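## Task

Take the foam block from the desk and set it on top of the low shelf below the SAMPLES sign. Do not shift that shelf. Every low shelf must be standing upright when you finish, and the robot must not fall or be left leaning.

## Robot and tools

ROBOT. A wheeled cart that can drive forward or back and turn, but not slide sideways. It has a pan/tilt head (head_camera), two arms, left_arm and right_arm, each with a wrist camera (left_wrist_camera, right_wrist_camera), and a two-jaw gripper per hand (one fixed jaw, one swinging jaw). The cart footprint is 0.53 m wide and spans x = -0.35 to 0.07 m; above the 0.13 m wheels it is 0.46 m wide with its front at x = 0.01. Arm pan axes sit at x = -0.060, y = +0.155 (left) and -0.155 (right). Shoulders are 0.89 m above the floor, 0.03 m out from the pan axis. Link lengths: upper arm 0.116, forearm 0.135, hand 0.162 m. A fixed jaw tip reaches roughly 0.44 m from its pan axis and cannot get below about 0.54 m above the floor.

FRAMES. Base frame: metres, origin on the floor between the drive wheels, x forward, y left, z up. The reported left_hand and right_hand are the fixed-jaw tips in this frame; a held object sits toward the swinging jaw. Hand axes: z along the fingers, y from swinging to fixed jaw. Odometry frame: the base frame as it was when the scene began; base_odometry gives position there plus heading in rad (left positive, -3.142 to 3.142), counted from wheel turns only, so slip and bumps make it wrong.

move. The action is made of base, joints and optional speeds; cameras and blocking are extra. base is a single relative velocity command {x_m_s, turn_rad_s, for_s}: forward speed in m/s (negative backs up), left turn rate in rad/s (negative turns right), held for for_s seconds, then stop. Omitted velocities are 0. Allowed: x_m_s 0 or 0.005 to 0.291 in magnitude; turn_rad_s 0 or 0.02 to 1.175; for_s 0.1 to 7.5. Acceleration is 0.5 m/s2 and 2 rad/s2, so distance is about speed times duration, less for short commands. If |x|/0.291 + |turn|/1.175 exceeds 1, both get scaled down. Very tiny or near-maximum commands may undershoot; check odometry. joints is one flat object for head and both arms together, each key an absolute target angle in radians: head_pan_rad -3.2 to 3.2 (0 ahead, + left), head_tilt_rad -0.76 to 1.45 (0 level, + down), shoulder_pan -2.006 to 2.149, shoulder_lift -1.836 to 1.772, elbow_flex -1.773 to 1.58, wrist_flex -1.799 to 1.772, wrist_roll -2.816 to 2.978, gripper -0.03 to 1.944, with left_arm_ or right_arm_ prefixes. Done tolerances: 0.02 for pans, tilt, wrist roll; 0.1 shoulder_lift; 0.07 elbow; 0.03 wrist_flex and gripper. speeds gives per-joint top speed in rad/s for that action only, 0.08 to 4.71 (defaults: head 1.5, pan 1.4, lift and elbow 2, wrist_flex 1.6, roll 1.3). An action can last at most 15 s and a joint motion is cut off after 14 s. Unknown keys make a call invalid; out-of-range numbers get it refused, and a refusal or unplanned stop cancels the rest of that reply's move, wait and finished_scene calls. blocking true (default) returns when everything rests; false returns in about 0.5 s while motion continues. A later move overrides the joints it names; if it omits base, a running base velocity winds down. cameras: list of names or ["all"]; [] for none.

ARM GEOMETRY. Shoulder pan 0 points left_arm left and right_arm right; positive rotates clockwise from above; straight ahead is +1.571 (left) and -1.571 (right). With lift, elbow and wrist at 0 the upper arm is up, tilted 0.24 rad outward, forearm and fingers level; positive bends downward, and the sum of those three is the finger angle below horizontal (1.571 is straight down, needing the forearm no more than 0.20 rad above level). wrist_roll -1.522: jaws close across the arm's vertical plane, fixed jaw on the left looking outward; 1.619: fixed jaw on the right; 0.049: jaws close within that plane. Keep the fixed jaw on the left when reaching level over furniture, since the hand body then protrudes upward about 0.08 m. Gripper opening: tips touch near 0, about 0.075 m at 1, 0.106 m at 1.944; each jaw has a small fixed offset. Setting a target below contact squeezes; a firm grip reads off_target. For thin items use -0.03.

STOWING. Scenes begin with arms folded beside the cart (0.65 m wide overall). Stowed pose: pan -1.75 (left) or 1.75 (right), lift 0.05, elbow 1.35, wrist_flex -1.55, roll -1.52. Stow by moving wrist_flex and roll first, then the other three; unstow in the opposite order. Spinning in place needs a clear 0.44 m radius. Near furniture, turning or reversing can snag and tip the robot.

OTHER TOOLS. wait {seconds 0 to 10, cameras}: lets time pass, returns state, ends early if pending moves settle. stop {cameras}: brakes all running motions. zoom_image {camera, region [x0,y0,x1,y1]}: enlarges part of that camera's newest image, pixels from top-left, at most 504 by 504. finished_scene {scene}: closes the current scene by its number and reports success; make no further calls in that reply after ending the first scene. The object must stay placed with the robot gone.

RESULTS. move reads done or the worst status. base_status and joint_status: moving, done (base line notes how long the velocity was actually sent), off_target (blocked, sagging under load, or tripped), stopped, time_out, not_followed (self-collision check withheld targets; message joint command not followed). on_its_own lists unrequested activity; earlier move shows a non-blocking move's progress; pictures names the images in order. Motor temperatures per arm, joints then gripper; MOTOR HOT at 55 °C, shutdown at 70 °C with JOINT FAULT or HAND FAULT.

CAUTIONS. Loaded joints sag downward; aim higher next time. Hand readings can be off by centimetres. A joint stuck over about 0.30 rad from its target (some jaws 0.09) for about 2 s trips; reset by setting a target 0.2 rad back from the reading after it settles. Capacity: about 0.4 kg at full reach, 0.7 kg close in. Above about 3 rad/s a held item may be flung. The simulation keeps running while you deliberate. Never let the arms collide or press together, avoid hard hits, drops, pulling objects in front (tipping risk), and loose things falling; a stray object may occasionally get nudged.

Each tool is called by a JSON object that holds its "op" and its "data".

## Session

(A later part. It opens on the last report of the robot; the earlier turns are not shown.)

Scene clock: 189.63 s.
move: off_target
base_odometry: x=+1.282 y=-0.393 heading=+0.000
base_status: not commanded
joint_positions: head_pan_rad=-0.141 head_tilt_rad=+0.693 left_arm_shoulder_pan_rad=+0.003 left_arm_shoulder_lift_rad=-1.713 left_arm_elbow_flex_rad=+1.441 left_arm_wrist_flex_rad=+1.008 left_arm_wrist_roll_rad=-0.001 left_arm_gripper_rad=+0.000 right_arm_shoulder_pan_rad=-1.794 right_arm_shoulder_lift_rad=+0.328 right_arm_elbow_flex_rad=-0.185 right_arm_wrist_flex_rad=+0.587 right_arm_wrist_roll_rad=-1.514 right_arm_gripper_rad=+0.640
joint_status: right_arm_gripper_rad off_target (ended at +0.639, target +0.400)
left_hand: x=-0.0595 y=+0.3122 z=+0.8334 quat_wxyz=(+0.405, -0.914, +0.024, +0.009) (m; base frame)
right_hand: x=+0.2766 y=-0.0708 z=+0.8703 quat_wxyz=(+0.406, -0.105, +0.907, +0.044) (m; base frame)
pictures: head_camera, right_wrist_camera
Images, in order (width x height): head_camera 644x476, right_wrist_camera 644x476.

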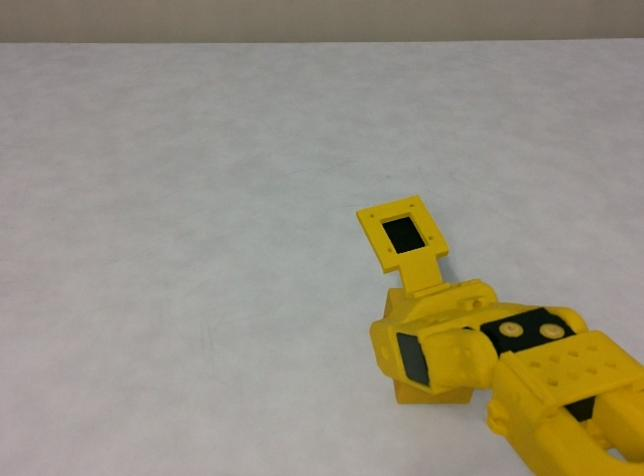

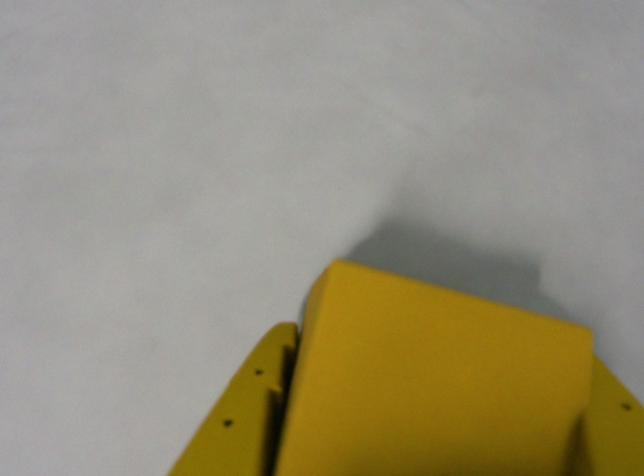

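{"op": "move", "data": {"joints": {"right_arm_gripper_rad": 0.57, "right_arm_shoulder_lift_rad": 0.15, "right_arm_elbow_flex_rad": -0.75, "right_arm_wrist_flex_rad": 1.1}, "speeds": {"right_arm_elbow_flex_rad": 0.8, "right_arm_shoulder_lift_rad": 0.8, "right_arm_wrist_flex_rad": 0.8}, "cameras": ["right_wrist_camera", "head_camera"]}}

{"op": "move", "data": {"base": {"x_m_s": -0.25, "for_s": 2.0}}}

{"op": "move", "data": {"base": {"turn_rad_s": 0.6, "for_s": 2.6}, "joints": {"head_pan_rad": 0, "head_tilt_rad": 0.3}, "cameras": ["right_wrist_camera", "head_camera"]}}

Scene clock: 202.73 s.
move: off_target
base_odometry: x=+1.282 y=-0.393 heading=+0.000
base_status: not commanded
joint_positions: head_pan_rad=-0.141 head_tilt_rad=+0.693 left_arm_shoulder_pan_rad=+0.003 left_arm_shoulder_lift_rad=-1.713 left_arm_elbow_flex_rad=+1.441 left_arm_wrist_flex_rad=+1.008 left_arm_wrist_roll_rad=-0.001 left_arm_gripper_rad=+0.000 right_arm_shoulder_pan_rad=-1.795 right_arm_shoulder_lift_rad=+0.210 right_arm_elbow_flex_rad=-0.702 right_arm_wrist_flex_rad=+1.098 right_arm_wrist_roll_rad=-1.514 right_arm_gripper_rad=+0.646
joint_status: right_arm_gripper_rad off_target (ended at +0.647, target +0.570); the others done
left_hand: x=-0.0595 y=+0.3122 z=+0.8334 quat_wxyz=(+0.405, -0.914, +0.024, +0.009) (m; base frame)
right_hand: x=+0.2594 y=-0.0742 z=+0.9750 quat_wxyz=(+0.461, -0.103, +0.880, +0.050) (m; base frame)
pictures: head_camera, right_wrist_camera
Images, in order (width x height): head_camera 644x476, right_wrist_camera 644x476.

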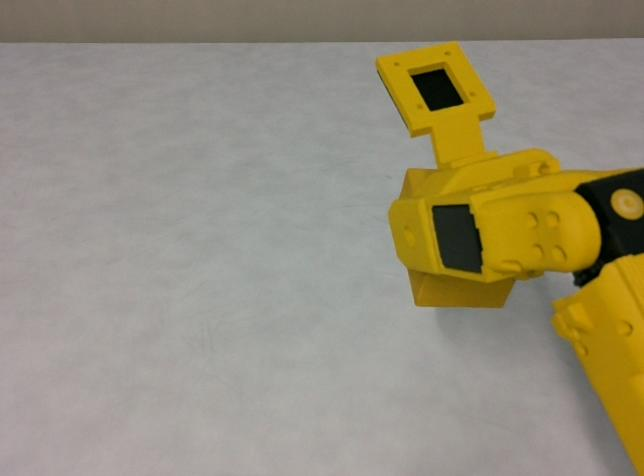

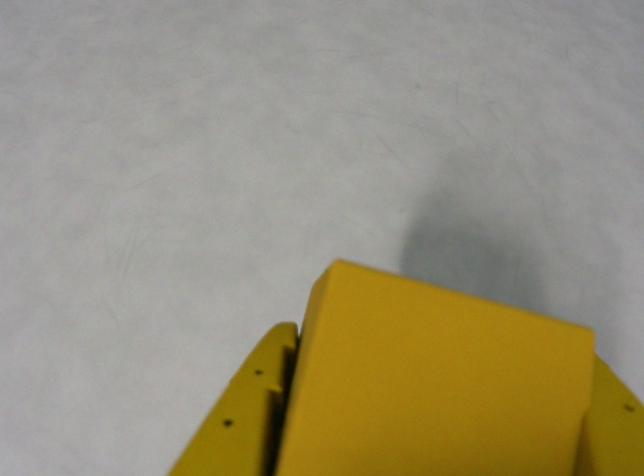

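Scene clock: 206.00 s.
move: done
base_odometry: x=+0.781 y=-0.392 heading=-0.003
base_status: done (sent for 2 of 2 s)
joint_positions: head_pan_rad=-0.141 head_tilt_rad=+0.693 left_arm_shoulder_pan_rad=-0.003 left_arm_shoulder_lift_rad=-1.713 left_arm_elbow_flex_rad=+1.441 left_arm_wrist_flex_rad=+1.008 left_arm_wrist_roll_rad=-0.001 left_arm_gripper_rad=+0.000 right_arm_shoulder_pan_rad=-1.801 right_arm_shoulder_lift_rad=+0.210 right_arm_elbow_flex_rad=-0.702 right_arm_wrist_flex_rad=+1.098 right_arm_wrist_roll_rad=-1.514 right_arm_gripper_rad=+0.646
joint_status: not commanded
left_hand: x=-0.0604 y=+0.3122 z=+0.8334 quat_wxyz=(+0.405, -0.914, +0.021, +0.011) (m; base frame)
right_hand: x=+0.2589 y=-0.0722 z=+0.9750 quat_wxyz=(+0.461, -0.105, +0.879, +0.052) (m; base frame)
pictures: none

Scene clock: 209.27 s.
move: done
base_odometry: x=+0.781 y=-0.392 heading=+1.559
base_status: done (sent for 2.6 of 2.6 s)
joint_positions: head_pan_rad=-0.011 head_tilt_rad=+0.312 left_arm_shoulder_pan_rad=-0.006 left_arm_shoulder_lift_rad=-1.713 left_arm_elbow_flex_rad=+1.441 left_arm_wrist_flex_rad=+1.008 left_arm_wrist_roll_rad=-0.001 left_arm_gripper_rad=+0.000 right_arm_shoulder_pan_rad=-1.800 right_arm_shoulder_lift_rad=+0.210 right_arm_elbow_flex_rad=-0.702 right_arm_wrist_flex_rad=+1.098 right_arm_wrist_roll_rad=-1.514 right_arm_gripper_rad=+0.646
joint_status: all done
left_hand: x=-0.0609 y=+0.3122 z=+0.8334 quat_wxyz=(+0.405, -0.914, +0.020, +0.011) (m; base frame)
right_hand: x=+0.2591 y=-0.0727 z=+0.9750 quat_wxyz=(+0.461, -0.105, +0.880, +0.051) (m; base frame)
pictures: head_camera, right_wrist_camera
Images, in order (width x height): head_camera 644x476, right_wrist_camera 644x476.

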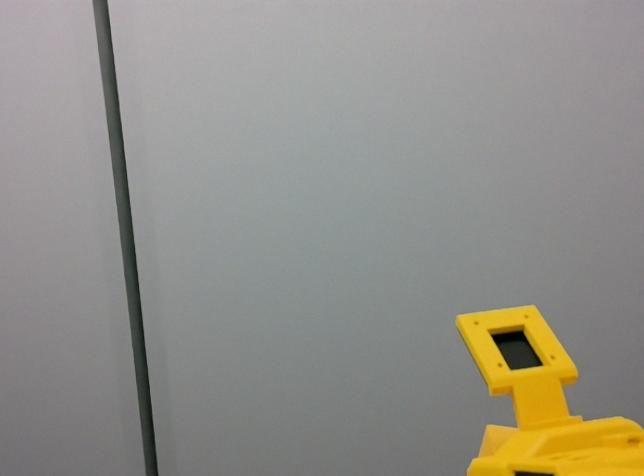

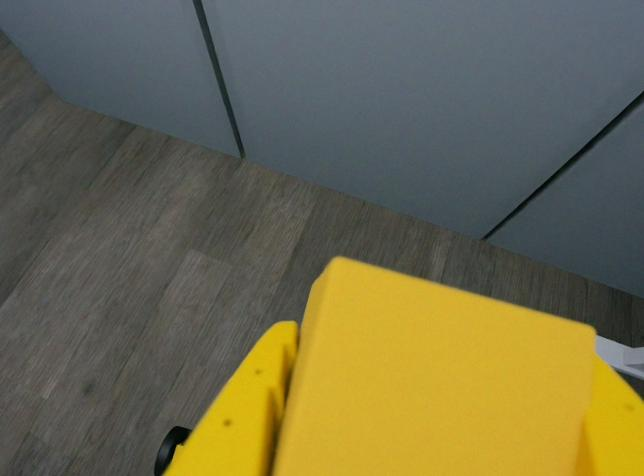

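{"op": "move", "data": {"base": {"turn_rad_s": 0.6, "for_s": 2.0}}}

{"op": "move", "data": {"base": {"x_m_s": 0.26, "for_s": 5.0}, "joints": {"head_pan_rad": -0.8, "head_tilt_rad": 0.3}, "cameras": ["head_camera"]}}

{"op": "move", "data": {"joints": {"head_pan_rad": 0.0, "head_tilt_rad": 0.3}, "cameras": ["head_camera"]}}

Scene clock: 224.23 s.
move: done
base_odometry: x=+0.781 y=-0.392 heading=+2.759
base_status: done (sent for 2 of 2 s)
joint_positions: head_pan_rad=-0.011 head_tilt_rad=+0.312 left_arm_shoulder_pan_rad=-0.006 left_arm_shoulder_lift_rad=-1.713 left_arm_elbow_flex_rad=+1.441 left_arm_wrist_flex_rad=+1.008 left_arm_wrist_roll_rad=-0.001 left_arm_gripper_rad=+0.000 right_arm_shoulder_pan_rad=-1.800 right_arm_shoulder_lift_rad=+0.210 right_arm_elbow_flex_rad=-0.702 right_arm_wrist_flex_rad=+1.098 right_arm_wrist_roll_rad=-1.514 right_arm_gripper_rad=+0.646
joint_status: not commanded
left_hand: x=-0.0609 y=+0.3122 z=+0.8334 quat_wxyz=(+0.405, -0.914, +0.020, +0.011) (m; base frame)
right_hand: x=+0.2591 y=-0.0727 z=+0.9750 quat_wxyz=(+0.461, -0.105, +0.880, +0.051) (m; base frame)
pictures: none

Scene clock: 230.33 s.
move: done
base_odometry: x=-0.426 y=+0.093 heading=+2.761
base_status: done (sent for 5 of 5 s)
joint_positions: head_pan_rad=-0.790 head_tilt_rad=+0.312 left_arm_shoulder_pan_rad=-0.004 left_arm_shoulder_lift_rad=-1.713 left_arm_elbow_flex_rad=+1.441 left_arm_wrist_flex_rad=+1.008 left_arm_wrist_roll_rad=-0.001 left_arm_gripper_rad=+0.000 right_arm_shoulder_pan_rad=-1.800 right_arm_shoulder_lift_rad=+0.210 right_arm_elbow_flex_rad=-0.704 right_arm_wrist_flex_rad=+1.098 right_arm_wrist_roll_rad=-1.514 right_arm_gripper_rad=+0.646
joint_status: all done
left_hand: x=-0.0607 y=+0.3122 z=+0.8334 quat_wxyz=(+0.405, -0.914, +0.021, +0.011) (m; base frame)
right_hand: x=+0.2591 y=-0.0727 z=+0.9754 quat_wxyz=(+0.462, -0.105, +0.879, +0.051) (m; base frame)
pictures: head_camera
Images, in order (width x height): head_camera 644x476.

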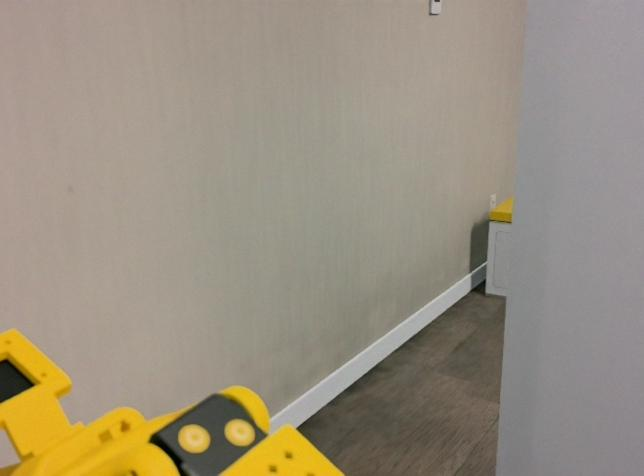

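Scene clock: 231.67 s.
move: done
base_odometry: x=-0.426 y=+0.093 heading=+2.761
base_status: not commanded
joint_positions: head_pan_rad=-0.011 head_tilt_rad=+0.312 left_arm_shoulder_pan_rad=-0.004 left_arm_shoulder_lift_rad=-1.713 left_arm_elbow_flex_rad=+1.441 left_arm_wrist_flex_rad=+1.008 left_arm_wrist_roll_rad=-0.001 left_arm_gripper_rad=+0.000 right_arm_shoulder_pan_rad=-1.800 right_arm_shoulder_lift_rad=+0.210 right_arm_elbow_flex_rad=-0.704 right_arm_wrist_flex_rad=+1.098 right_arm_wrist_roll_rad=-1.514 right_arm_gripper_rad=+0.646
joint_status: all done
left_hand: x=-0.0607 y=+0.3122 z=+0.8334 quat_wxyz=(+0.405, -0.914, +0.021, +0.011) (m; base frame)
right_hand: x=+0.2591 y=-0.0727 z=+0.9754 quat_wxyz=(+0.462, -0.105, +0.879, +0.051) (m; base frame)
pictures: head_camera
Images, in order (width x height): head_camera 644x476.

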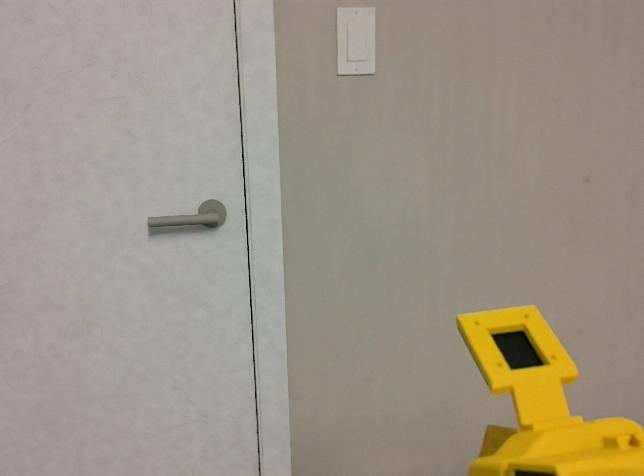

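{"op": "move", "data": {"base": {"x_m_s": 0.25, "for_s": 1.4}}}

{"op": "move", "data": {"base": {"turn_rad_s": -0.6, "for_s": 1.4}, "cameras": ["head_camera"]}}

{"op": "move", "data": {"joints": {"head_pan_rad": -0.5, "head_tilt_rad": 0.3}, "cameras": ["head_camera"]}}

Scene clock: 249.00 s.
move: done
base_odometry: x=-0.751 y=+0.223 heading=+2.761
base_status: done (sent for 1.4 of 1.4 s)
joint_positions: head_pan_rad=-0.011 head_tilt_rad=+0.312 left_arm_shoulder_pan_rad=-0.004 left_arm_shoulder_lift_rad=-1.713 left_arm_elbow_flex_rad=+1.441 left_arm_wrist_flex_rad=+1.008 left_arm_wrist_roll_rad=-0.001 left_arm_gripper_rad=+0.000 right_arm_shoulder_pan_rad=-1.800 right_arm_shoulder_lift_rad=+0.208 right_arm_elbow_flex_rad=-0.704 right_arm_wrist_flex_rad=+1.098 right_arm_wrist_roll_rad=-1.514 right_arm_gripper_rad=+0.646
joint_status: not commanded
left_hand: x=-0.0607 y=+0.3122 z=+0.8334 quat_wxyz=(+0.405, -0.914, +0.021, +0.011) (m; base frame)
right_hand: x=+0.2590 y=-0.0727 z=+0.9759 quat_wxyz=(+0.463, -0.105, +0.879, +0.051) (m; base frame)
pictures: none

Scene clock: 251.10 s.
move: done
base_odometry: x=-0.750 y=+0.222 heading=+1.921
base_status: done (sent for 1.4 of 1.4 s)
joint_positions: head_pan_rad=-0.011 head_tilt_rad=+0.312 left_arm_shoulder_pan_rad=+0.000 left_arm_shoulder_lift_rad=-1.713 left_arm_elbow_flex_rad=+1.441 left_arm_wrist_flex_rad=+1.008 left_arm_wrist_roll_rad=-0.001 left_arm_gripper_rad=+0.000 right_arm_shoulder_pan_rad=-1.794 right_arm_shoulder_lift_rad=+0.208 right_arm_elbow_flex_rad=-0.704 right_arm_wrist_flex_rad=+1.098 right_arm_wrist_roll_rad=-1.514 right_arm_gripper_rad=+0.647
joint_status: not commanded
left_hand: x=-0.0600 y=+0.3122 z=+0.8334 quat_wxyz=(+0.405, -0.914, +0.023, +0.010) (m; base frame)
right_hand: x=+0.2595 y=-0.0747 z=+0.9759 quat_wxyz=(+0.463, -0.102, +0.879, +0.050) (m; base frame)
pictures: head_camera
Images, in order (width x height): head_camera 644x476.

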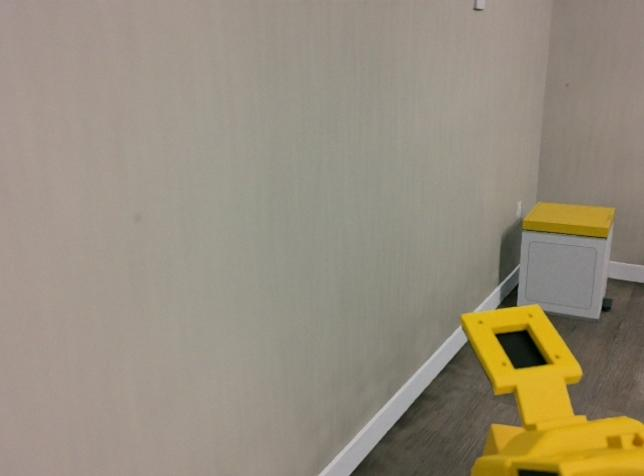

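Scene clock: 252.23 s.
move: done
base_odometry: x=-0.750 y=+0.222 heading=+1.921
base_status: not commanded
joint_positions: head_pan_rad=-0.491 head_tilt_rad=+0.312 left_arm_shoulder_pan_rad=+0.000 left_arm_shoulder_lift_rad=-1.713 left_arm_elbow_flex_rad=+1.441 left_arm_wrist_flex_rad=+1.008 left_arm_wrist_roll_rad=-0.001 left_arm_gripper_rad=+0.000 right_arm_shoulder_pan_rad=-1.794 right_arm_shoulder_lift_rad=+0.208 right_arm_elbow_flex_rad=-0.704 right_arm_wrist_flex_rad=+1.098 right_arm_wrist_roll_rad=-1.514 right_arm_gripper_rad=+0.647
joint_status: all done
left_hand: x=-0.0600 y=+0.3122 z=+0.8334 quat_wxyz=(+0.405, -0.914, +0.023, +0.010) (m; base frame)
right_hand: x=+0.2595 y=-0.0747 z=+0.9759 quat_wxyz=(+0.463, -0.102, +0.879, +0.050) (m; base frame)
pictures: head_camera
Images, in order (width x height): head_camera 644x476.

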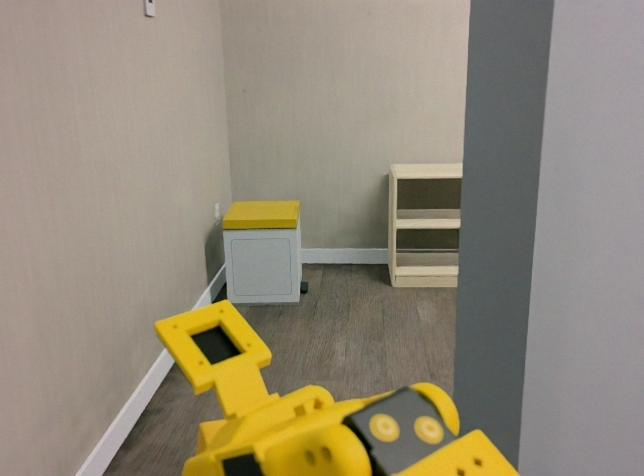

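{"op": "move", "data": {"base": {"x_m_s": 0.25, "for_s": 1.8}}}

{"op": "move", "data": {"base": {"turn_rad_s": -0.4, "for_s": 0.9}}}

{"op": "move", "data": {"base": {"x_m_s": 0.25, "for_s": 3.4}, "joints": {"head_pan_rad": -0.7, "head_tilt_rad": 0.3}, "cameras": ["head_camera"]}}

Scene clock: 265.73 s.
move: done
base_odometry: x=-0.904 y=+0.646 heading=+1.919
base_status: done (sent for 1.8 of 1.8 s)
joint_positions: head_pan_rad=-0.491 head_tilt_rad=+0.312 left_arm_shoulder_pan_rad=-0.004 left_arm_shoulder_lift_rad=-1.713 left_arm_elbow_flex_rad=+1.441 left_arm_wrist_flex_rad=+1.008 left_arm_wrist_roll_rad=-0.001 left_arm_gripper_rad=+0.000 right_arm_shoulder_pan_rad=-1.800 right_arm_shoulder_lift_rad=+0.208 right_arm_elbow_flex_rad=-0.704 right_arm_wrist_flex_rad=+1.098 right_arm_wrist_roll_rad=-1.514 right_arm_gripper_rad=+0.647
joint_status: not commanded
left_hand: x=-0.0607 y=+0.3122 z=+0.8334 quat_wxyz=(+0.405, -0.914, +0.021, +0.011) (m; base frame)
right_hand: x=+0.2590 y=-0.0727 z=+0.9759 quat_wxyz=(+0.463, -0.105, +0.879, +0.051) (m; base frame)
pictures: none

Scene clock: 267.30 s.
move: done
base_odometry: x=-0.903 y=+0.646 heading=+1.559
base_status: done (sent for 0.9 of 0.9 s)
joint_positions: head_pan_rad=-0.491 head_tilt_rad=+0.312 left_arm_shoulder_pan_rad=-0.006 left_arm_shoulder_lift_rad=-1.713 left_arm_elbow_flex_rad=+1.441 left_arm_wrist_flex_rad=+1.008 left_arm_wrist_roll_rad=-0.001 left_arm_gripper_rad=+0.000 right_arm_shoulder_pan_rad=-1.795 right_arm_shoulder_lift_rad=+0.208 right_arm_elbow_flex_rad=-0.704 right_arm_wrist_flex_rad=+1.098 right_arm_wrist_roll_rad=-1.514 right_arm_gripper_rad=+0.647
joint_status: not commanded
left_hand: x=-0.0609 y=+0.3122 z=+0.8334 quat_wxyz=(+0.405, -0.914, +0.020, +0.011) (m; base frame)
right_hand: x=+0.2593 y=-0.0742 z=+0.9759 quat_wxyz=(+0.463, -0.103, +0.879, +0.050) (m; base frame)
pictures: none

Scene clock: 271.87 s.
move: done
base_odometry: x=-0.893 y=+1.496 heading=+1.559
base_status: done (sent for 3.4 of 3.4 s)
joint_positions: head_pan_rad=-0.690 head_tilt_rad=+0.312 left_arm_shoulder_pan_rad=-0.004 left_arm_shoulder_lift_rad=-1.713 left_arm_elbow_flex_rad=+1.441 left_arm_wrist_flex_rad=+1.008 left_arm_wrist_roll_rad=-0.001 left_arm_gripper_rad=+0.000 right_arm_shoulder_pan_rad=-1.800 right_arm_shoulder_lift_rad=+0.208 right_arm_elbow_flex_rad=-0.704 right_arm_wrist_flex_rad=+1.098 right_arm_wrist_roll_rad=-1.514 right_arm_gripper_rad=+0.647
joint_status: all done
left_hand: x=-0.0607 y=+0.3122 z=+0.8334 quat_wxyz=(+0.405, -0.914, +0.021, +0.011) (m; base frame)
right_hand: x=+0.2590 y=-0.0727 z=+0.9759 quat_wxyz=(+0.463, -0.105, +0.879, +0.051) (m; base frame)
pictures: head_camera
Images, in order (width x height): head_camera 644x476.

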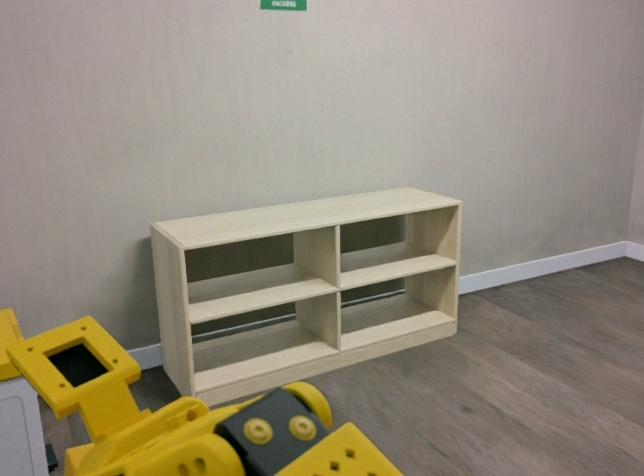

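This shelf is PACKING; look further right.

{"op": "move", "data": {"joints": {"head_pan_rad": -1.5, "head_tilt_rad": 0.1}, "cameras": ["head_camera"]}}

{"op": "move", "data": {"joints": {"head_pan_rad": -2.2, "head_tilt_rad": 0.1}, "cameras": ["head_camera"]}}

Scene clock: 277.73 s.
move: done
base_odometry: x=-0.893 y=+1.496 heading=+1.559
base_status: not commanded
joint_positions: head_pan_rad=-1.491 head_tilt_rad=+0.111 left_arm_shoulder_pan_rad=-0.004 left_arm_shoulder_lift_rad=-1.713 left_arm_elbow_flex_rad=+1.441 left_arm_wrist_flex_rad=+1.008 left_arm_wrist_roll_rad=-0.001 left_arm_gripper_rad=+0.000 right_arm_shoulder_pan_rad=-1.800 right_arm_shoulder_lift_rad=+0.208 right_arm_elbow_flex_rad=-0.704 right_arm_wrist_flex_rad=+1.098 right_arm_wrist_roll_rad=-1.514 right_arm_gripper_rad=+0.647
joint_status: all done
left_hand: x=-0.0607 y=+0.3122 z=+0.8334 quat_wxyz=(+0.405, -0.914, +0.021, +0.011) (m; base frame)
right_hand: x=+0.2590 y=-0.0727 z=+0.9759 quat_wxyz=(+0.463, -0.105, +0.879, +0.051) (m; base frame)
pictures: head_camera
Images, in order (width x height): head_camera 644x476.

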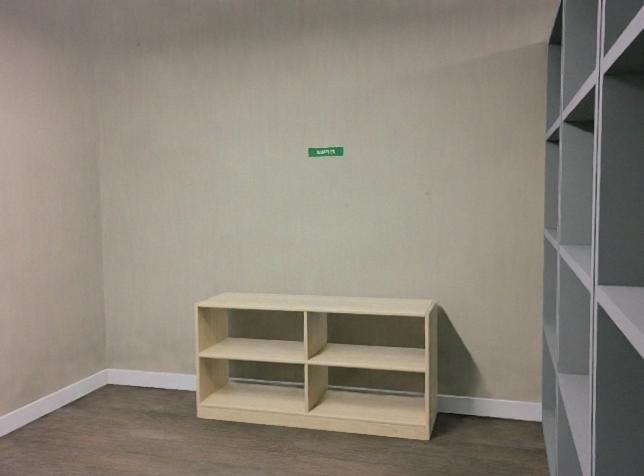

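Scene clock: 279.00 s.
move: done
base_odometry: x=-0.893 y=+1.496 heading=+1.559
base_status: not commanded
joint_positions: head_pan_rad=-2.191 head_tilt_rad=+0.111 left_arm_shoulder_pan_rad=-0.004 left_arm_shoulder_lift_rad=-1.713 left_arm_elbow_flex_rad=+1.441 left_arm_wrist_flex_rad=+1.008 left_arm_wrist_roll_rad=-0.001 left_arm_gripper_rad=+0.000 right_arm_shoulder_pan_rad=-1.800 right_arm_shoulder_lift_rad=+0.208 right_arm_elbow_flex_rad=-0.704 right_arm_wrist_flex_rad=+1.098 right_arm_wrist_roll_rad=-1.514 right_arm_gripper_rad=+0.647
joint_status: all done
left_hand: x=-0.0607 y=+0.3122 z=+0.8334 quat_wxyz=(+0.405, -0.914, +0.021, +0.011) (m; base frame)
right_hand: x=+0.2590 y=-0.0727 z=+0.9759 quat_wxyz=(+0.463, -0.105, +0.879, +0.051) (m; base frame)
pictures: head_camera
Images, in order (width x height): head_camera 644x476.

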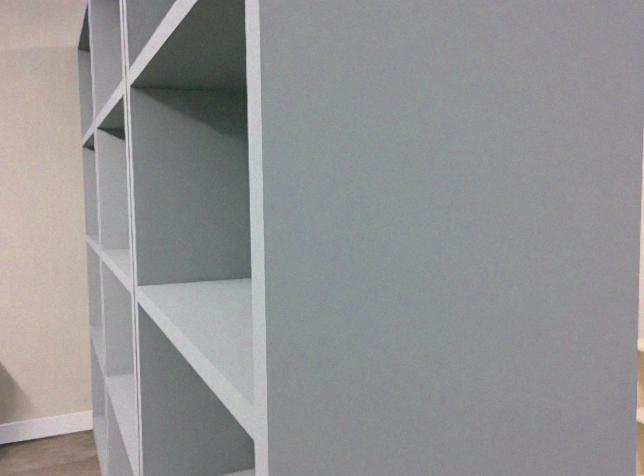

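{"op": "move", "data": {"base": {"turn_rad_s": -0.6, "for_s": 2.5}, "joints": {"head_pan_rad": 0, "head_tilt_rad": 0.4}}}

{"op": "move", "data": {"base": {"x_m_s": 0.27, "for_s": 7.2}}}

{"op": "move", "data": {"base": {"x_m_s": 0.25, "for_s": 1.9}, "joints": {"head_tilt_rad": 0.6}, "cameras": ["head_camera"]}}

Scene clock: 290.77 s.
move: done
base_odometry: x=-0.893 y=+1.495 heading=+0.061
base_status: done (sent for 2.5 of 2.5 s)
joint_positions: head_pan_rad=-0.011 head_tilt_rad=+0.393 left_arm_shoulder_pan_rad=+0.003 left_arm_shoulder_lift_rad=-1.713 left_arm_elbow_flex_rad=+1.441 left_arm_wrist_flex_rad=+1.008 left_arm_wrist_roll_rad=-0.001 left_arm_gripper_rad=+0.000 right_arm_shoulder_pan_rad=-1.794 right_arm_shoulder_lift_rad=+0.208 right_arm_elbow_flex_rad=-0.704 right_arm_wrist_flex_rad=+1.098 right_arm_wrist_roll_rad=-1.514 right_arm_gripper_rad=+0.647
joint_status: all done
left_hand: x=-0.0595 y=+0.3122 z=+0.8334 quat_wxyz=(+0.405, -0.914, +0.024, +0.009) (m; base frame)
right_hand: x=+0.2595 y=-0.0747 z=+0.9759 quat_wxyz=(+0.463, -0.102, +0.879, +0.050) (m; base frame)
pictures: none

Scene clock: 299.17 s.
move: done
base_odometry: x=+1.048 y=+1.611 heading=+0.058
base_status: done (sent for 7.2 of 7.2 s)
joint_positions: head_pan_rad=-0.011 head_tilt_rad=+0.393 left_arm_shoulder_pan_rad=-0.006 left_arm_shoulder_lift_rad=-1.713 left_arm_elbow_flex_rad=+1.441 left_arm_wrist_flex_rad=+1.008 left_arm_wrist_roll_rad=-0.001 left_arm_gripper_rad=+0.000 right_arm_shoulder_pan_rad=-1.800 right_arm_shoulder_lift_rad=+0.208 right_arm_elbow_flex_rad=-0.704 right_arm_wrist_flex_rad=+1.098 right_arm_wrist_roll_rad=-1.514 right_arm_gripper_rad=+0.647
joint_status: not commanded
left_hand: x=-0.0609 y=+0.3122 z=+0.8334 quat_wxyz=(+0.405, -0.914, +0.020, +0.011) (m; base frame)
right_hand: x=+0.2590 y=-0.0727 z=+0.9759 quat_wxyz=(+0.463, -0.105, +0.879, +0.051) (m; base frame)
pictures: none

Scene clock: 302.23 s.
move: done
base_odometry: x=+1.522 y=+1.638 heading=+0.059
base_status: done (sent for 1.9 of 1.9 s)
joint_positions: head_pan_rad=-0.011 head_tilt_rad=+0.593 left_arm_shoulder_pan_rad=-0.004 left_arm_shoulder_lift_rad=-1.713 left_arm_elbow_flex_rad=+1.441 left_arm_wrist_flex_rad=+1.008 left_arm_wrist_roll_rad=-0.001 left_arm_gripper_rad=+0.000 right_arm_shoulder_pan_rad=-1.800 right_arm_shoulder_lift_rad=+0.208 right_arm_elbow_flex_rad=-0.704 right_arm_wrist_flex_rad=+1.098 right_arm_wrist_roll_rad=-1.514 right_arm_gripper_rad=+0.647
joint_status: all done
left_hand: x=-0.0607 y=+0.3122 z=+0.8334 quat_wxyz=(+0.405, -0.914, +0.021, +0.011) (m; base frame)
right_hand: x=+0.2590 y=-0.0727 z=+0.9759 quat_wxyz=(+0.463, -0.105, +0.879, +0.051) (m; base frame)
pictures: head_camera
Images, in order (width x height): head_camera 644x476.

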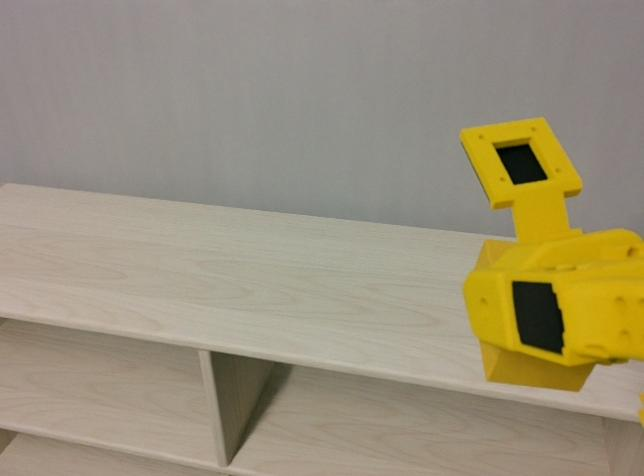

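{"op": "move", "data": {"base": {"turn_rad_s": -0.1, "for_s": 0.7}}}

{"op": "move", "data": {"base": {"x_m_s": 0.2, "for_s": 1.5}, "joints": {"head_tilt_rad": 0.9}, "cameras": ["head_camera", "right_wrist_camera"]}}

Scene clock: 327.53 s.
move: done
base_odometry: x=+1.523 y=+1.638 heading=-0.006
base_status: done (sent for 0.7 of 0.7 s)
joint_positions: head_pan_rad=-0.011 head_tilt_rad=+0.593 left_arm_shoulder_pan_rad=+0.002 left_arm_shoulder_lift_rad=-1.713 left_arm_elbow_flex_rad=+1.441 left_arm_wrist_flex_rad=+1.008 left_arm_wrist_roll_rad=-0.001 left_arm_gripper_rad=+0.000 right_arm_shoulder_pan_rad=-1.800 right_arm_shoulder_lift_rad=+0.208 right_arm_elbow_flex_rad=-0.704 right_arm_wrist_flex_rad=+1.098 right_arm_wrist_roll_rad=-1.514 right_arm_gripper_rad=+0.647
joint_status: not commanded
left_hand: x=-0.0597 y=+0.3122 z=+0.8334 quat_wxyz=(+0.405, -0.914, +0.023, +0.010) (m; base frame)
right_hand: x=+0.2590 y=-0.0727 z=+0.9759 quat_wxyz=(+0.463, -0.105, +0.879, +0.051) (m; base frame)
pictures: none

Scene clock: 330.03 s.
move: done
base_odometry: x=+1.822 y=+1.634 heading=-0.012
base_status: done (sent for 1.5 of 1.5 s)
joint_positions: head_pan_rad=-0.011 head_tilt_rad=+0.894 left_arm_shoulder_pan_rad=-0.001 left_arm_shoulder_lift_rad=-1.713 left_arm_elbow_flex_rad=+1.441 left_arm_wrist_flex_rad=+1.008 left_arm_wrist_roll_rad=-0.001 left_arm_gripper_rad=+0.000 right_arm_shoulder_pan_rad=-1.800 right_arm_shoulder_lift_rad=+0.208 right_arm_elbow_flex_rad=-0.704 right_arm_wrist_flex_rad=+1.098 right_arm_wrist_roll_rad=-1.514 right_arm_gripper_rad=+0.647
joint_status: all done
left_hand: x=-0.0602 y=+0.3122 z=+0.8334 quat_wxyz=(+0.405, -0.914, +0.022, +0.010) (m; base frame)
right_hand: x=+0.2590 y=-0.0727 z=+0.9759 quat_wxyz=(+0.463, -0.105, +0.879, +0.051) (m; base frame)
pictures: head_camera, right_wrist_camera
Images, in order (width x height): head_camera 644x476, right_wrist_camera 644x476.

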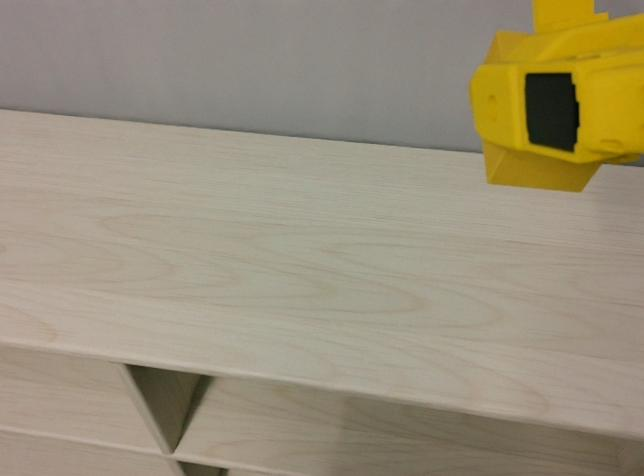

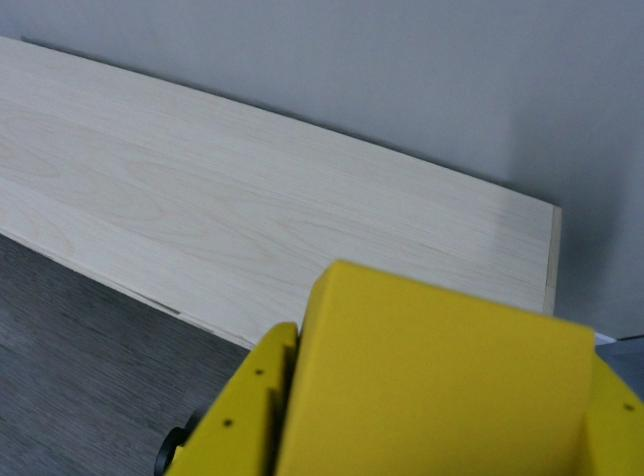

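{"op": "move", "data": {"base": {"x_m_s": 0.1, "for_s": 1.4}}}

{"op": "move", "data": {"joints": {"right_arm_shoulder_lift_rad": 0.86, "right_arm_elbow_flex_rad": 0.08, "right_arm_wrist_flex_rad": -0.255, "head_pan_rad": -0.3}, "speeds": {"right_arm_shoulder_lift_rad": 0.65, "right_arm_elbow_flex_rad": 0.75, "right_arm_wrist_flex_rad": 1.3}, "cameras": ["head_camera", "right_wrist_camera"]}}

Scene clock: 347.57 s.
move: done
base_odometry: x=+1.963 y=+1.633 heading=-0.011
base_status: done (sent for 1.4 of 1.4 s)
joint_positions: head_pan_rad=-0.011 head_tilt_rad=+0.894 left_arm_shoulder_pan_rad=-0.004 left_arm_shoulder_lift_rad=-1.713 left_arm_elbow_flex_rad=+1.441 left_arm_wrist_flex_rad=+1.008 left_arm_wrist_roll_rad=-0.001 left_arm_gripper_rad=+0.000 right_arm_shoulder_pan_rad=-1.798 right_arm_shoulder_lift_rad=+0.208 right_arm_elbow_flex_rad=-0.704 right_arm_wrist_flex_rad=+1.098 right_arm_wrist_roll_rad=-1.514 right_arm_gripper_rad=+0.647
joint_status: not commanded
left_hand: x=-0.0607 y=+0.3122 z=+0.8334 quat_wxyz=(+0.405, -0.914, +0.021, +0.011) (m; base frame)
right_hand: x=+0.2591 y=-0.0732 z=+0.9759 quat_wxyz=(+0.463, -0.104, +0.879, +0.051) (m; base frame)
pictures: none

Scene clock: 349.37 s.
move: done
base_odometry: x=+1.963 y=+1.633 heading=-0.011
base_status: not commanded
joint_positions: head_pan_rad=-0.291 head_tilt_rad=+0.894 left_arm_shoulder_pan_rad=-0.004 left_arm_shoulder_lift_rad=-1.713 left_arm_elbow_flex_rad=+1.441 left_arm_wrist_flex_rad=+1.008 left_arm_wrist_roll_rad=-0.001 left_arm_gripper_rad=+0.000 right_arm_shoulder_pan_rad=-1.798 right_arm_shoulder_lift_rad=+0.875 right_arm_elbow_flex_rad=+0.079 right_arm_wrist_flex_rad=-0.239 right_arm_wrist_roll_rad=-1.514 right_arm_gripper_rad=+0.647
joint_status: all done
left_hand: x=-0.0607 y=+0.3122 z=+0.8334 quat_wxyz=(+0.405, -0.914, +0.021, +0.011) (m; base frame)
right_hand: x=+0.2677 y=-0.0712 z=+0.7322 quat_wxyz=(+0.413, -0.107, +0.903, +0.045) (m; base frame)
pictures: head_camera, right_wrist_camera
Images, in order (width x height): head_camera 644x476, right_wrist_camera 644x476.

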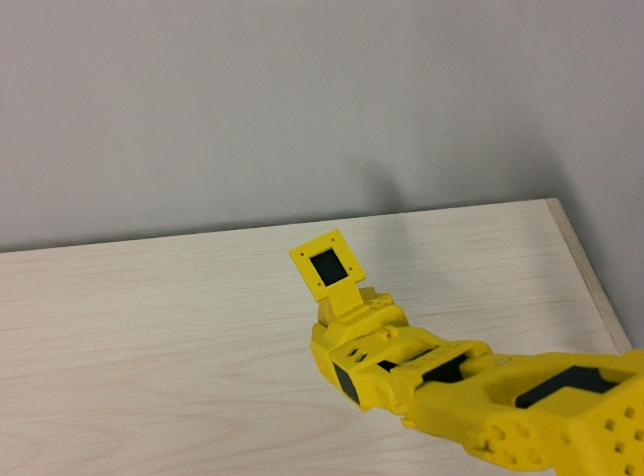

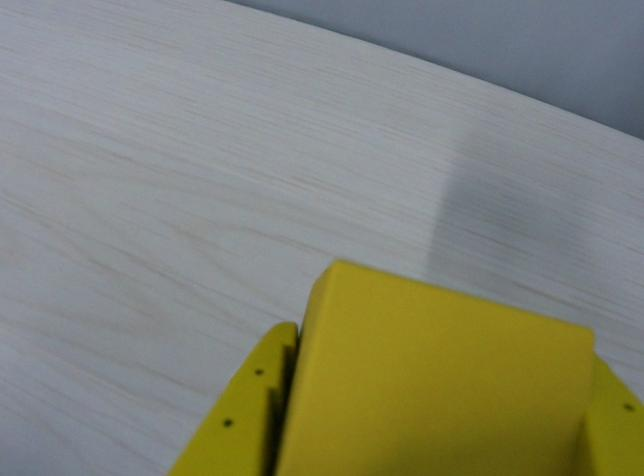

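{"op": "move", "data": {"joints": {"right_arm_shoulder_lift_rad": 1.33, "right_arm_elbow_flex_rad": -0.28, "right_arm_wrist_flex_rad": -0.36}, "speeds": {"right_arm_shoulder_lift_rad": 0.45, "right_arm_elbow_flex_rad": 0.34, "right_arm_wrist_flex_rad": 0.1}, "cameras": ["head_camera", "right_wrist_camera"]}}

Scene clock: 358.97 s.
move: done
base_odometry: x=+1.963 y=+1.633 heading=-0.011
base_status: not commanded
joint_positions: head_pan_rad=-0.291 head_tilt_rad=+0.894 left_arm_shoulder_pan_rad=-0.004 left_arm_shoulder_lift_rad=-1.713 left_arm_elbow_flex_rad=+1.441 left_arm_wrist_flex_rad=+1.008 left_arm_wrist_roll_rad=-0.001 left_arm_gripper_rad=+0.000 right_arm_shoulder_pan_rad=-1.798 right_arm_shoulder_lift_rad=+1.343 right_arm_elbow_flex_rad=-0.245 right_arm_wrist_flex_rad=-0.347 right_arm_wrist_roll_rad=-1.514 right_arm_gripper_rad=+0.647
joint_status: all done
left_hand: x=-0.0607 y=+0.3122 z=+0.8334 quat_wxyz=(+0.405, -0.914, +0.021, +0.011) (m; base frame)
right_hand: x=+0.2593 y=-0.0731 z=+0.6646 quat_wxyz=(+0.396, -0.108, +0.911, +0.044) (m; base frame)
pictures: head_camera, right_wrist_camera
Images, in order (width x height): head_camera 644x476, right_wrist_camera 644x476.

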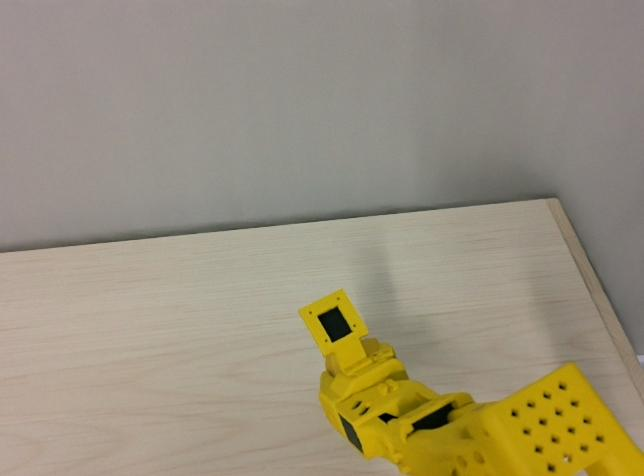

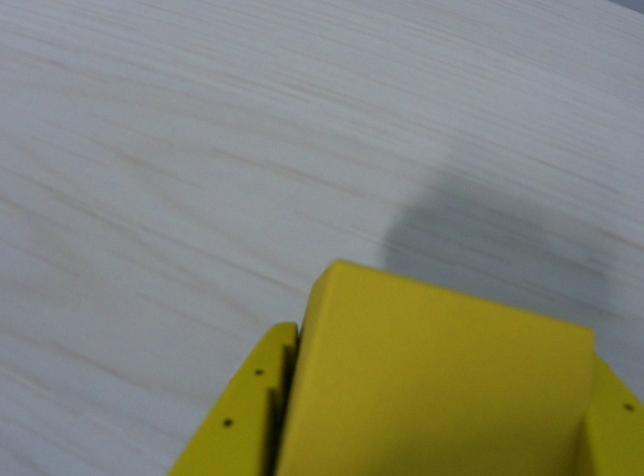

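{"op": "move", "data": {"joints": {"right_arm_shoulder_lift_rad": 1.56, "right_arm_elbow_flex_rad": -0.56, "right_arm_wrist_flex_rad": -0.32}, "speeds": {"right_arm_shoulder_lift_rad": 0.25, "right_arm_elbow_flex_rad": 0.3, "right_arm_wrist_flex_rad": 0.1}, "cameras": ["right_wrist_camera"]}}

Scene clock: 366.50 s.
move: done
base_odometry: x=+1.963 y=+1.633 heading=-0.011
base_status: not commanded
joint_positions: head_pan_rad=-0.291 head_tilt_rad=+0.894 left_arm_shoulder_pan_rad=-0.004 left_arm_shoulder_lift_rad=-1.713 left_arm_elbow_flex_rad=+1.441 left_arm_wrist_flex_rad=+1.008 left_arm_wrist_roll_rad=-0.001 left_arm_gripper_rad=+0.000 right_arm_shoulder_pan_rad=-1.798 right_arm_shoulder_lift_rad=+1.573 right_arm_elbow_flex_rad=-0.524 right_arm_wrist_flex_rad=-0.322 right_arm_wrist_roll_rad=-1.514 right_arm_gripper_rad=+0.647
joint_status: all done
left_hand: x=-0.0607 y=+0.3122 z=+0.8334 quat_wxyz=(+0.405, -0.914, +0.021, +0.011) (m; base frame)
right_hand: x=+0.2641 y=-0.0720 z=+0.6445 quat_wxyz=(+0.407, -0.107, +0.906, +0.045) (m; base frame)
pictures: right_wrist_camera
Images, in order (width x height): right_wrist_camera 644x476.

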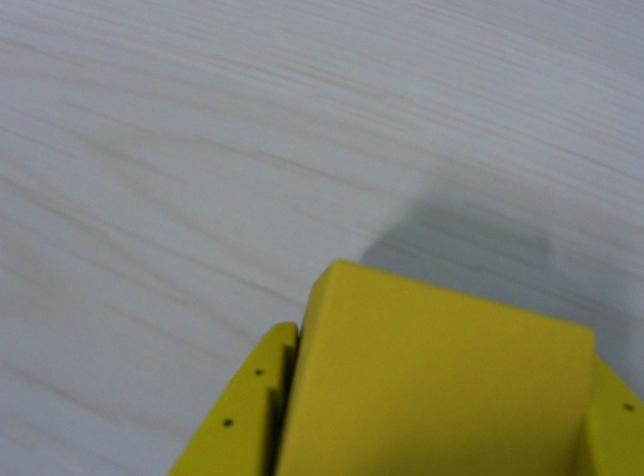

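{"op": "move", "data": {"joints": {"right_arm_shoulder_lift_rad": 1.635, "right_arm_elbow_flex_rad": -0.475, "right_arm_wrist_flex_rad": -0.47}, "speeds": {"right_arm_shoulder_lift_rad": 0.15, "right_arm_elbow_flex_rad": 0.15, "right_arm_wrist_flex_rad": 0.25}, "cameras": ["right_wrist_camera"]}}

Scene clock: 376.93 s.
move: done
base_odometry: x=+1.963 y=+1.633 heading=-0.011
base_status: not commanded
joint_positions: head_pan_rad=-0.291 head_tilt_rad=+0.894 left_arm_shoulder_pan_rad=-0.004 left_arm_shoulder_lift_rad=-1.713 left_arm_elbow_flex_rad=+1.441 left_arm_wrist_flex_rad=+1.008 left_arm_wrist_roll_rad=-0.001 left_arm_gripper_rad=+0.000 right_arm_shoulder_pan_rad=-1.798 right_arm_shoulder_lift_rad=+1.648 right_arm_elbow_flex_rad=-0.477 right_arm_wrist_flex_rad=-0.454 right_arm_wrist_roll_rad=-1.514 right_arm_gripper_rad=+0.647
joint_status: all done
left_hand: x=-0.0607 y=+0.3122 z=+0.8334 quat_wxyz=(+0.405, -0.914, +0.021, +0.011) (m; base frame)
right_hand: x=+0.2485 y=-0.0757 z=+0.6293 quat_wxyz=(+0.411, -0.107, +0.904, +0.045) (m; base frame)
pictures: right_wrist_camera
Images, in order (width x height): right_wrist_camera 644x476.

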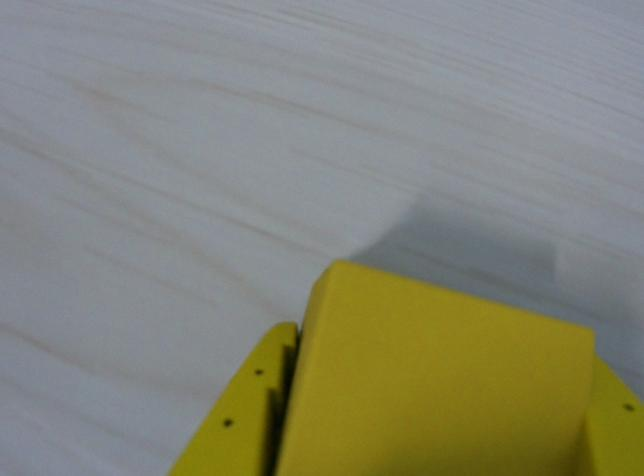

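{"op": "move", "data": {"joints": {"right_arm_shoulder_lift_rad": 1.66, "right_arm_elbow_flex_rad": -0.38, "right_arm_wrist_flex_rad": -0.55}, "speeds": {"right_arm_shoulder_lift_rad": 0.15, "right_arm_elbow_flex_rad": 0.15, "right_arm_wrist_flex_rad": 0.15}, "cameras": ["right_wrist_camera"]}}

Scene clock: 384.20 s.
move: done
base_odometry: x=+1.963 y=+1.633 heading=-0.011
base_status: not commanded
joint_positions: head_pan_rad=-0.291 head_tilt_rad=+0.894 left_arm_shoulder_pan_rad=-0.004 left_arm_shoulder_lift_rad=-1.713 left_arm_elbow_flex_rad=+1.441 left_arm_wrist_flex_rad=+1.008 left_arm_wrist_roll_rad=-0.001 left_arm_gripper_rad=+0.000 right_arm_shoulder_pan_rad=-1.800 right_arm_shoulder_lift_rad=+1.667 right_arm_elbow_flex_rad=-0.403 right_arm_wrist_flex_rad=-0.548 right_arm_wrist_roll_rad=-1.514 right_arm_gripper_rad=+0.647
joint_status: all done
left_hand: x=-0.0607 y=+0.3122 z=+0.8334 quat_wxyz=(+0.405, -0.914, +0.021, +0.011) (m; base frame)
right_hand: x=+0.2367 y=-0.0779 z=+0.6227 quat_wxyz=(+0.412, -0.108, +0.904, +0.046) (m; base frame)
pictures: right_wrist_camera
Images, in order (width x height): right_wrist_camera 644x476.

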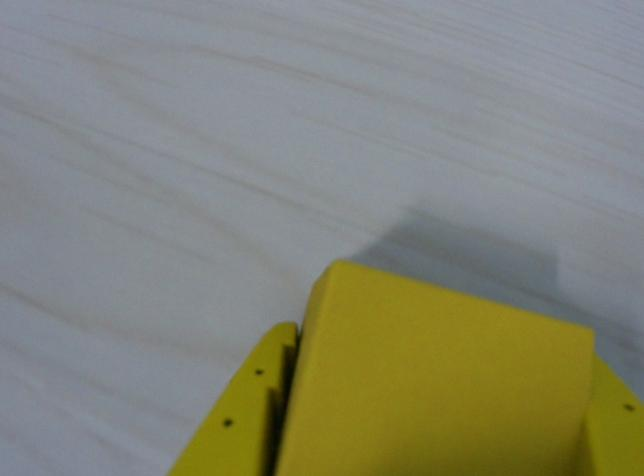

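{"op": "move", "data": {"joints": {"right_arm_shoulder_lift_rad": 1.70, "right_arm_elbow_flex_rad": -0.35, "right_arm_wrist_flex_rad": -0.62}, "speeds": {"right_arm_shoulder_lift_rad": 0.15, "right_arm_elbow_flex_rad": 0.15, "right_arm_wrist_flex_rad": 0.15}, "cameras": ["right_wrist_camera"]}}

Scene clock: 391.53 s.
move: done
base_odometry: x=+1.963 y=+1.633 heading=-0.011
base_status: not commanded
joint_positions: head_pan_rad=-0.291 head_tilt_rad=+0.894 left_arm_shoulder_pan_rad=-0.004 left_arm_shoulder_lift_rad=-1.713 left_arm_elbow_flex_rad=+1.441 left_arm_wrist_flex_rad=+1.008 left_arm_wrist_roll_rad=-0.001 left_arm_gripper_rad=+0.000 right_arm_shoulder_pan_rad=-1.800 right_arm_shoulder_lift_rad=+1.679 right_arm_elbow_flex_rad=-0.377 right_arm_wrist_flex_rad=-0.620 right_arm_wrist_roll_rad=-1.514 right_arm_gripper_rad=+0.647
joint_status: all done
left_hand: x=-0.0607 y=+0.3122 z=+0.8334 quat_wxyz=(+0.405, -0.914, +0.021, +0.011) (m; base frame)
right_hand: x=+0.2348 y=-0.0783 z=+0.6239 quat_wxyz=(+0.427, -0.107, +0.897, +0.047) (m; base frame)
pictures: right_wrist_camera
Images, in order (width x height): right_wrist_camera 644x476.

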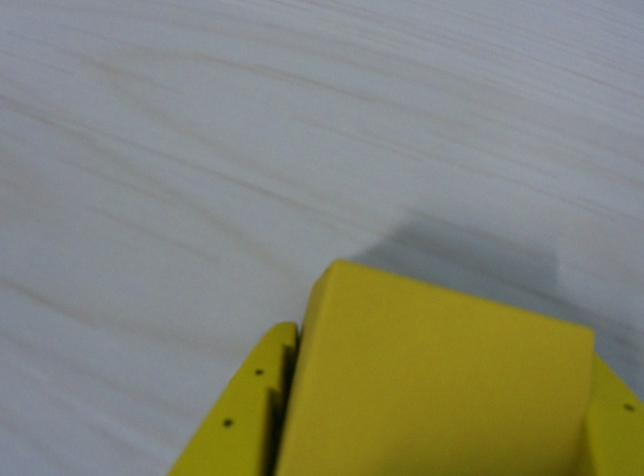

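{"op": "move", "data": {"joints": {"right_arm_gripper_rad": 1.3}}}

{"op": "move", "data": {"joints": {"right_arm_shoulder_lift_rad": 0.86, "right_arm_elbow_flex_rad": 0.08, "right_arm_wrist_flex_rad": -0.255}, "speeds": {"right_arm_shoulder_lift_rad": 0.8, "right_arm_elbow_flex_rad": 0.4, "right_arm_wrist_flex_rad": 0.4}, "cameras": ["head_camera", "right_wrist_camera"]}}

Scene clock: 401.07 s.
move: done
base_odometry: x=+1.963 y=+1.633 heading=-0.011
base_status: not commanded
joint_positions: head_pan_rad=-0.292 head_tilt_rad=+0.894 left_arm_shoulder_pan_rad=-0.006 left_arm_shoulder_lift_rad=-1.713 left_arm_elbow_flex_rad=+1.441 left_arm_wrist_flex_rad=+1.008 left_arm_wrist_roll_rad=-0.001 left_arm_gripper_rad=+0.000 right_arm_shoulder_pan_rad=-1.803 right_arm_shoulder_lift_rad=+1.694 right_arm_elbow_flex_rad=-0.368 right_arm_wrist_flex_rad=-0.620 right_arm_wrist_roll_rad=-1.514 right_arm_gripper_rad=+1.290
joint_status: all done
left_hand: x=-0.0609 y=+0.3122 z=+0.8334 quat_wxyz=(+0.405, -0.914, +0.020, +0.011) (m; base frame)
right_hand: x=+0.2284 y=-0.0789 z=+0.6182 quat_wxyz=(+0.416, -0.109, +0.902, +0.047) (m; base frame)
pictures: none

Scene clock: 402.73 s.
move: done
base_odometry: x=+1.963 y=+1.633 heading=-0.011
base_status: not commanded
joint_positions: head_pan_rad=-0.292 head_tilt_rad=+0.894 left_arm_shoulder_pan_rad=-0.003 left_arm_shoulder_lift_rad=-1.713 left_arm_elbow_flex_rad=+1.441 left_arm_wrist_flex_rad=+1.008 left_arm_wrist_roll_rad=-0.001 left_arm_gripper_rad=+0.000 right_arm_shoulder_pan_rad=-1.797 right_arm_shoulder_lift_rad=+0.926 right_arm_elbow_flex_rad=+0.077 right_arm_wrist_flex_rad=-0.258 right_arm_wrist_roll_rad=-1.515 right_arm_gripper_rad=+1.290
joint_status: all done
left_hand: x=-0.0604 y=+0.3122 z=+0.8334 quat_wxyz=(+0.405, -0.914, +0.021, +0.011) (m; base frame)
right_hand: x=+0.2618 y=-0.0731 z=+0.7193 quat_wxyz=(+0.399, -0.106, +0.910, +0.044) (m; base frame)
pictures: head_camera, right_wrist_camera
Images, in order (width x height): head_camera 644x476, right_wrist_camera 644x476.

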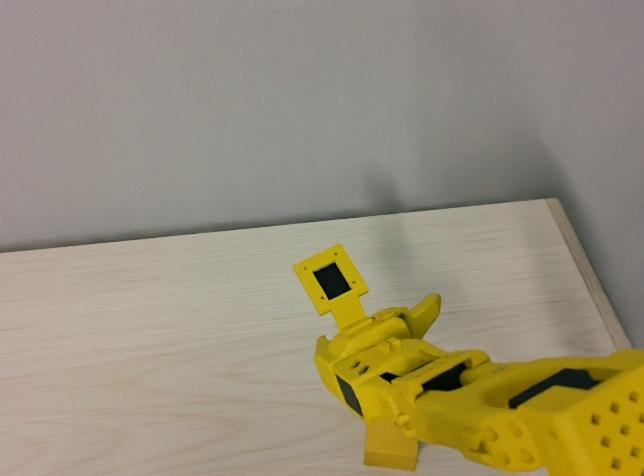

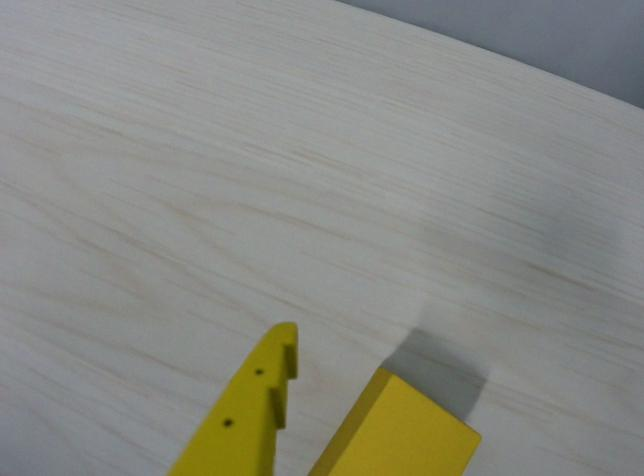

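{"op": "finished_scene", "data": {"scene": 1}}

The scene is finished: the task was done.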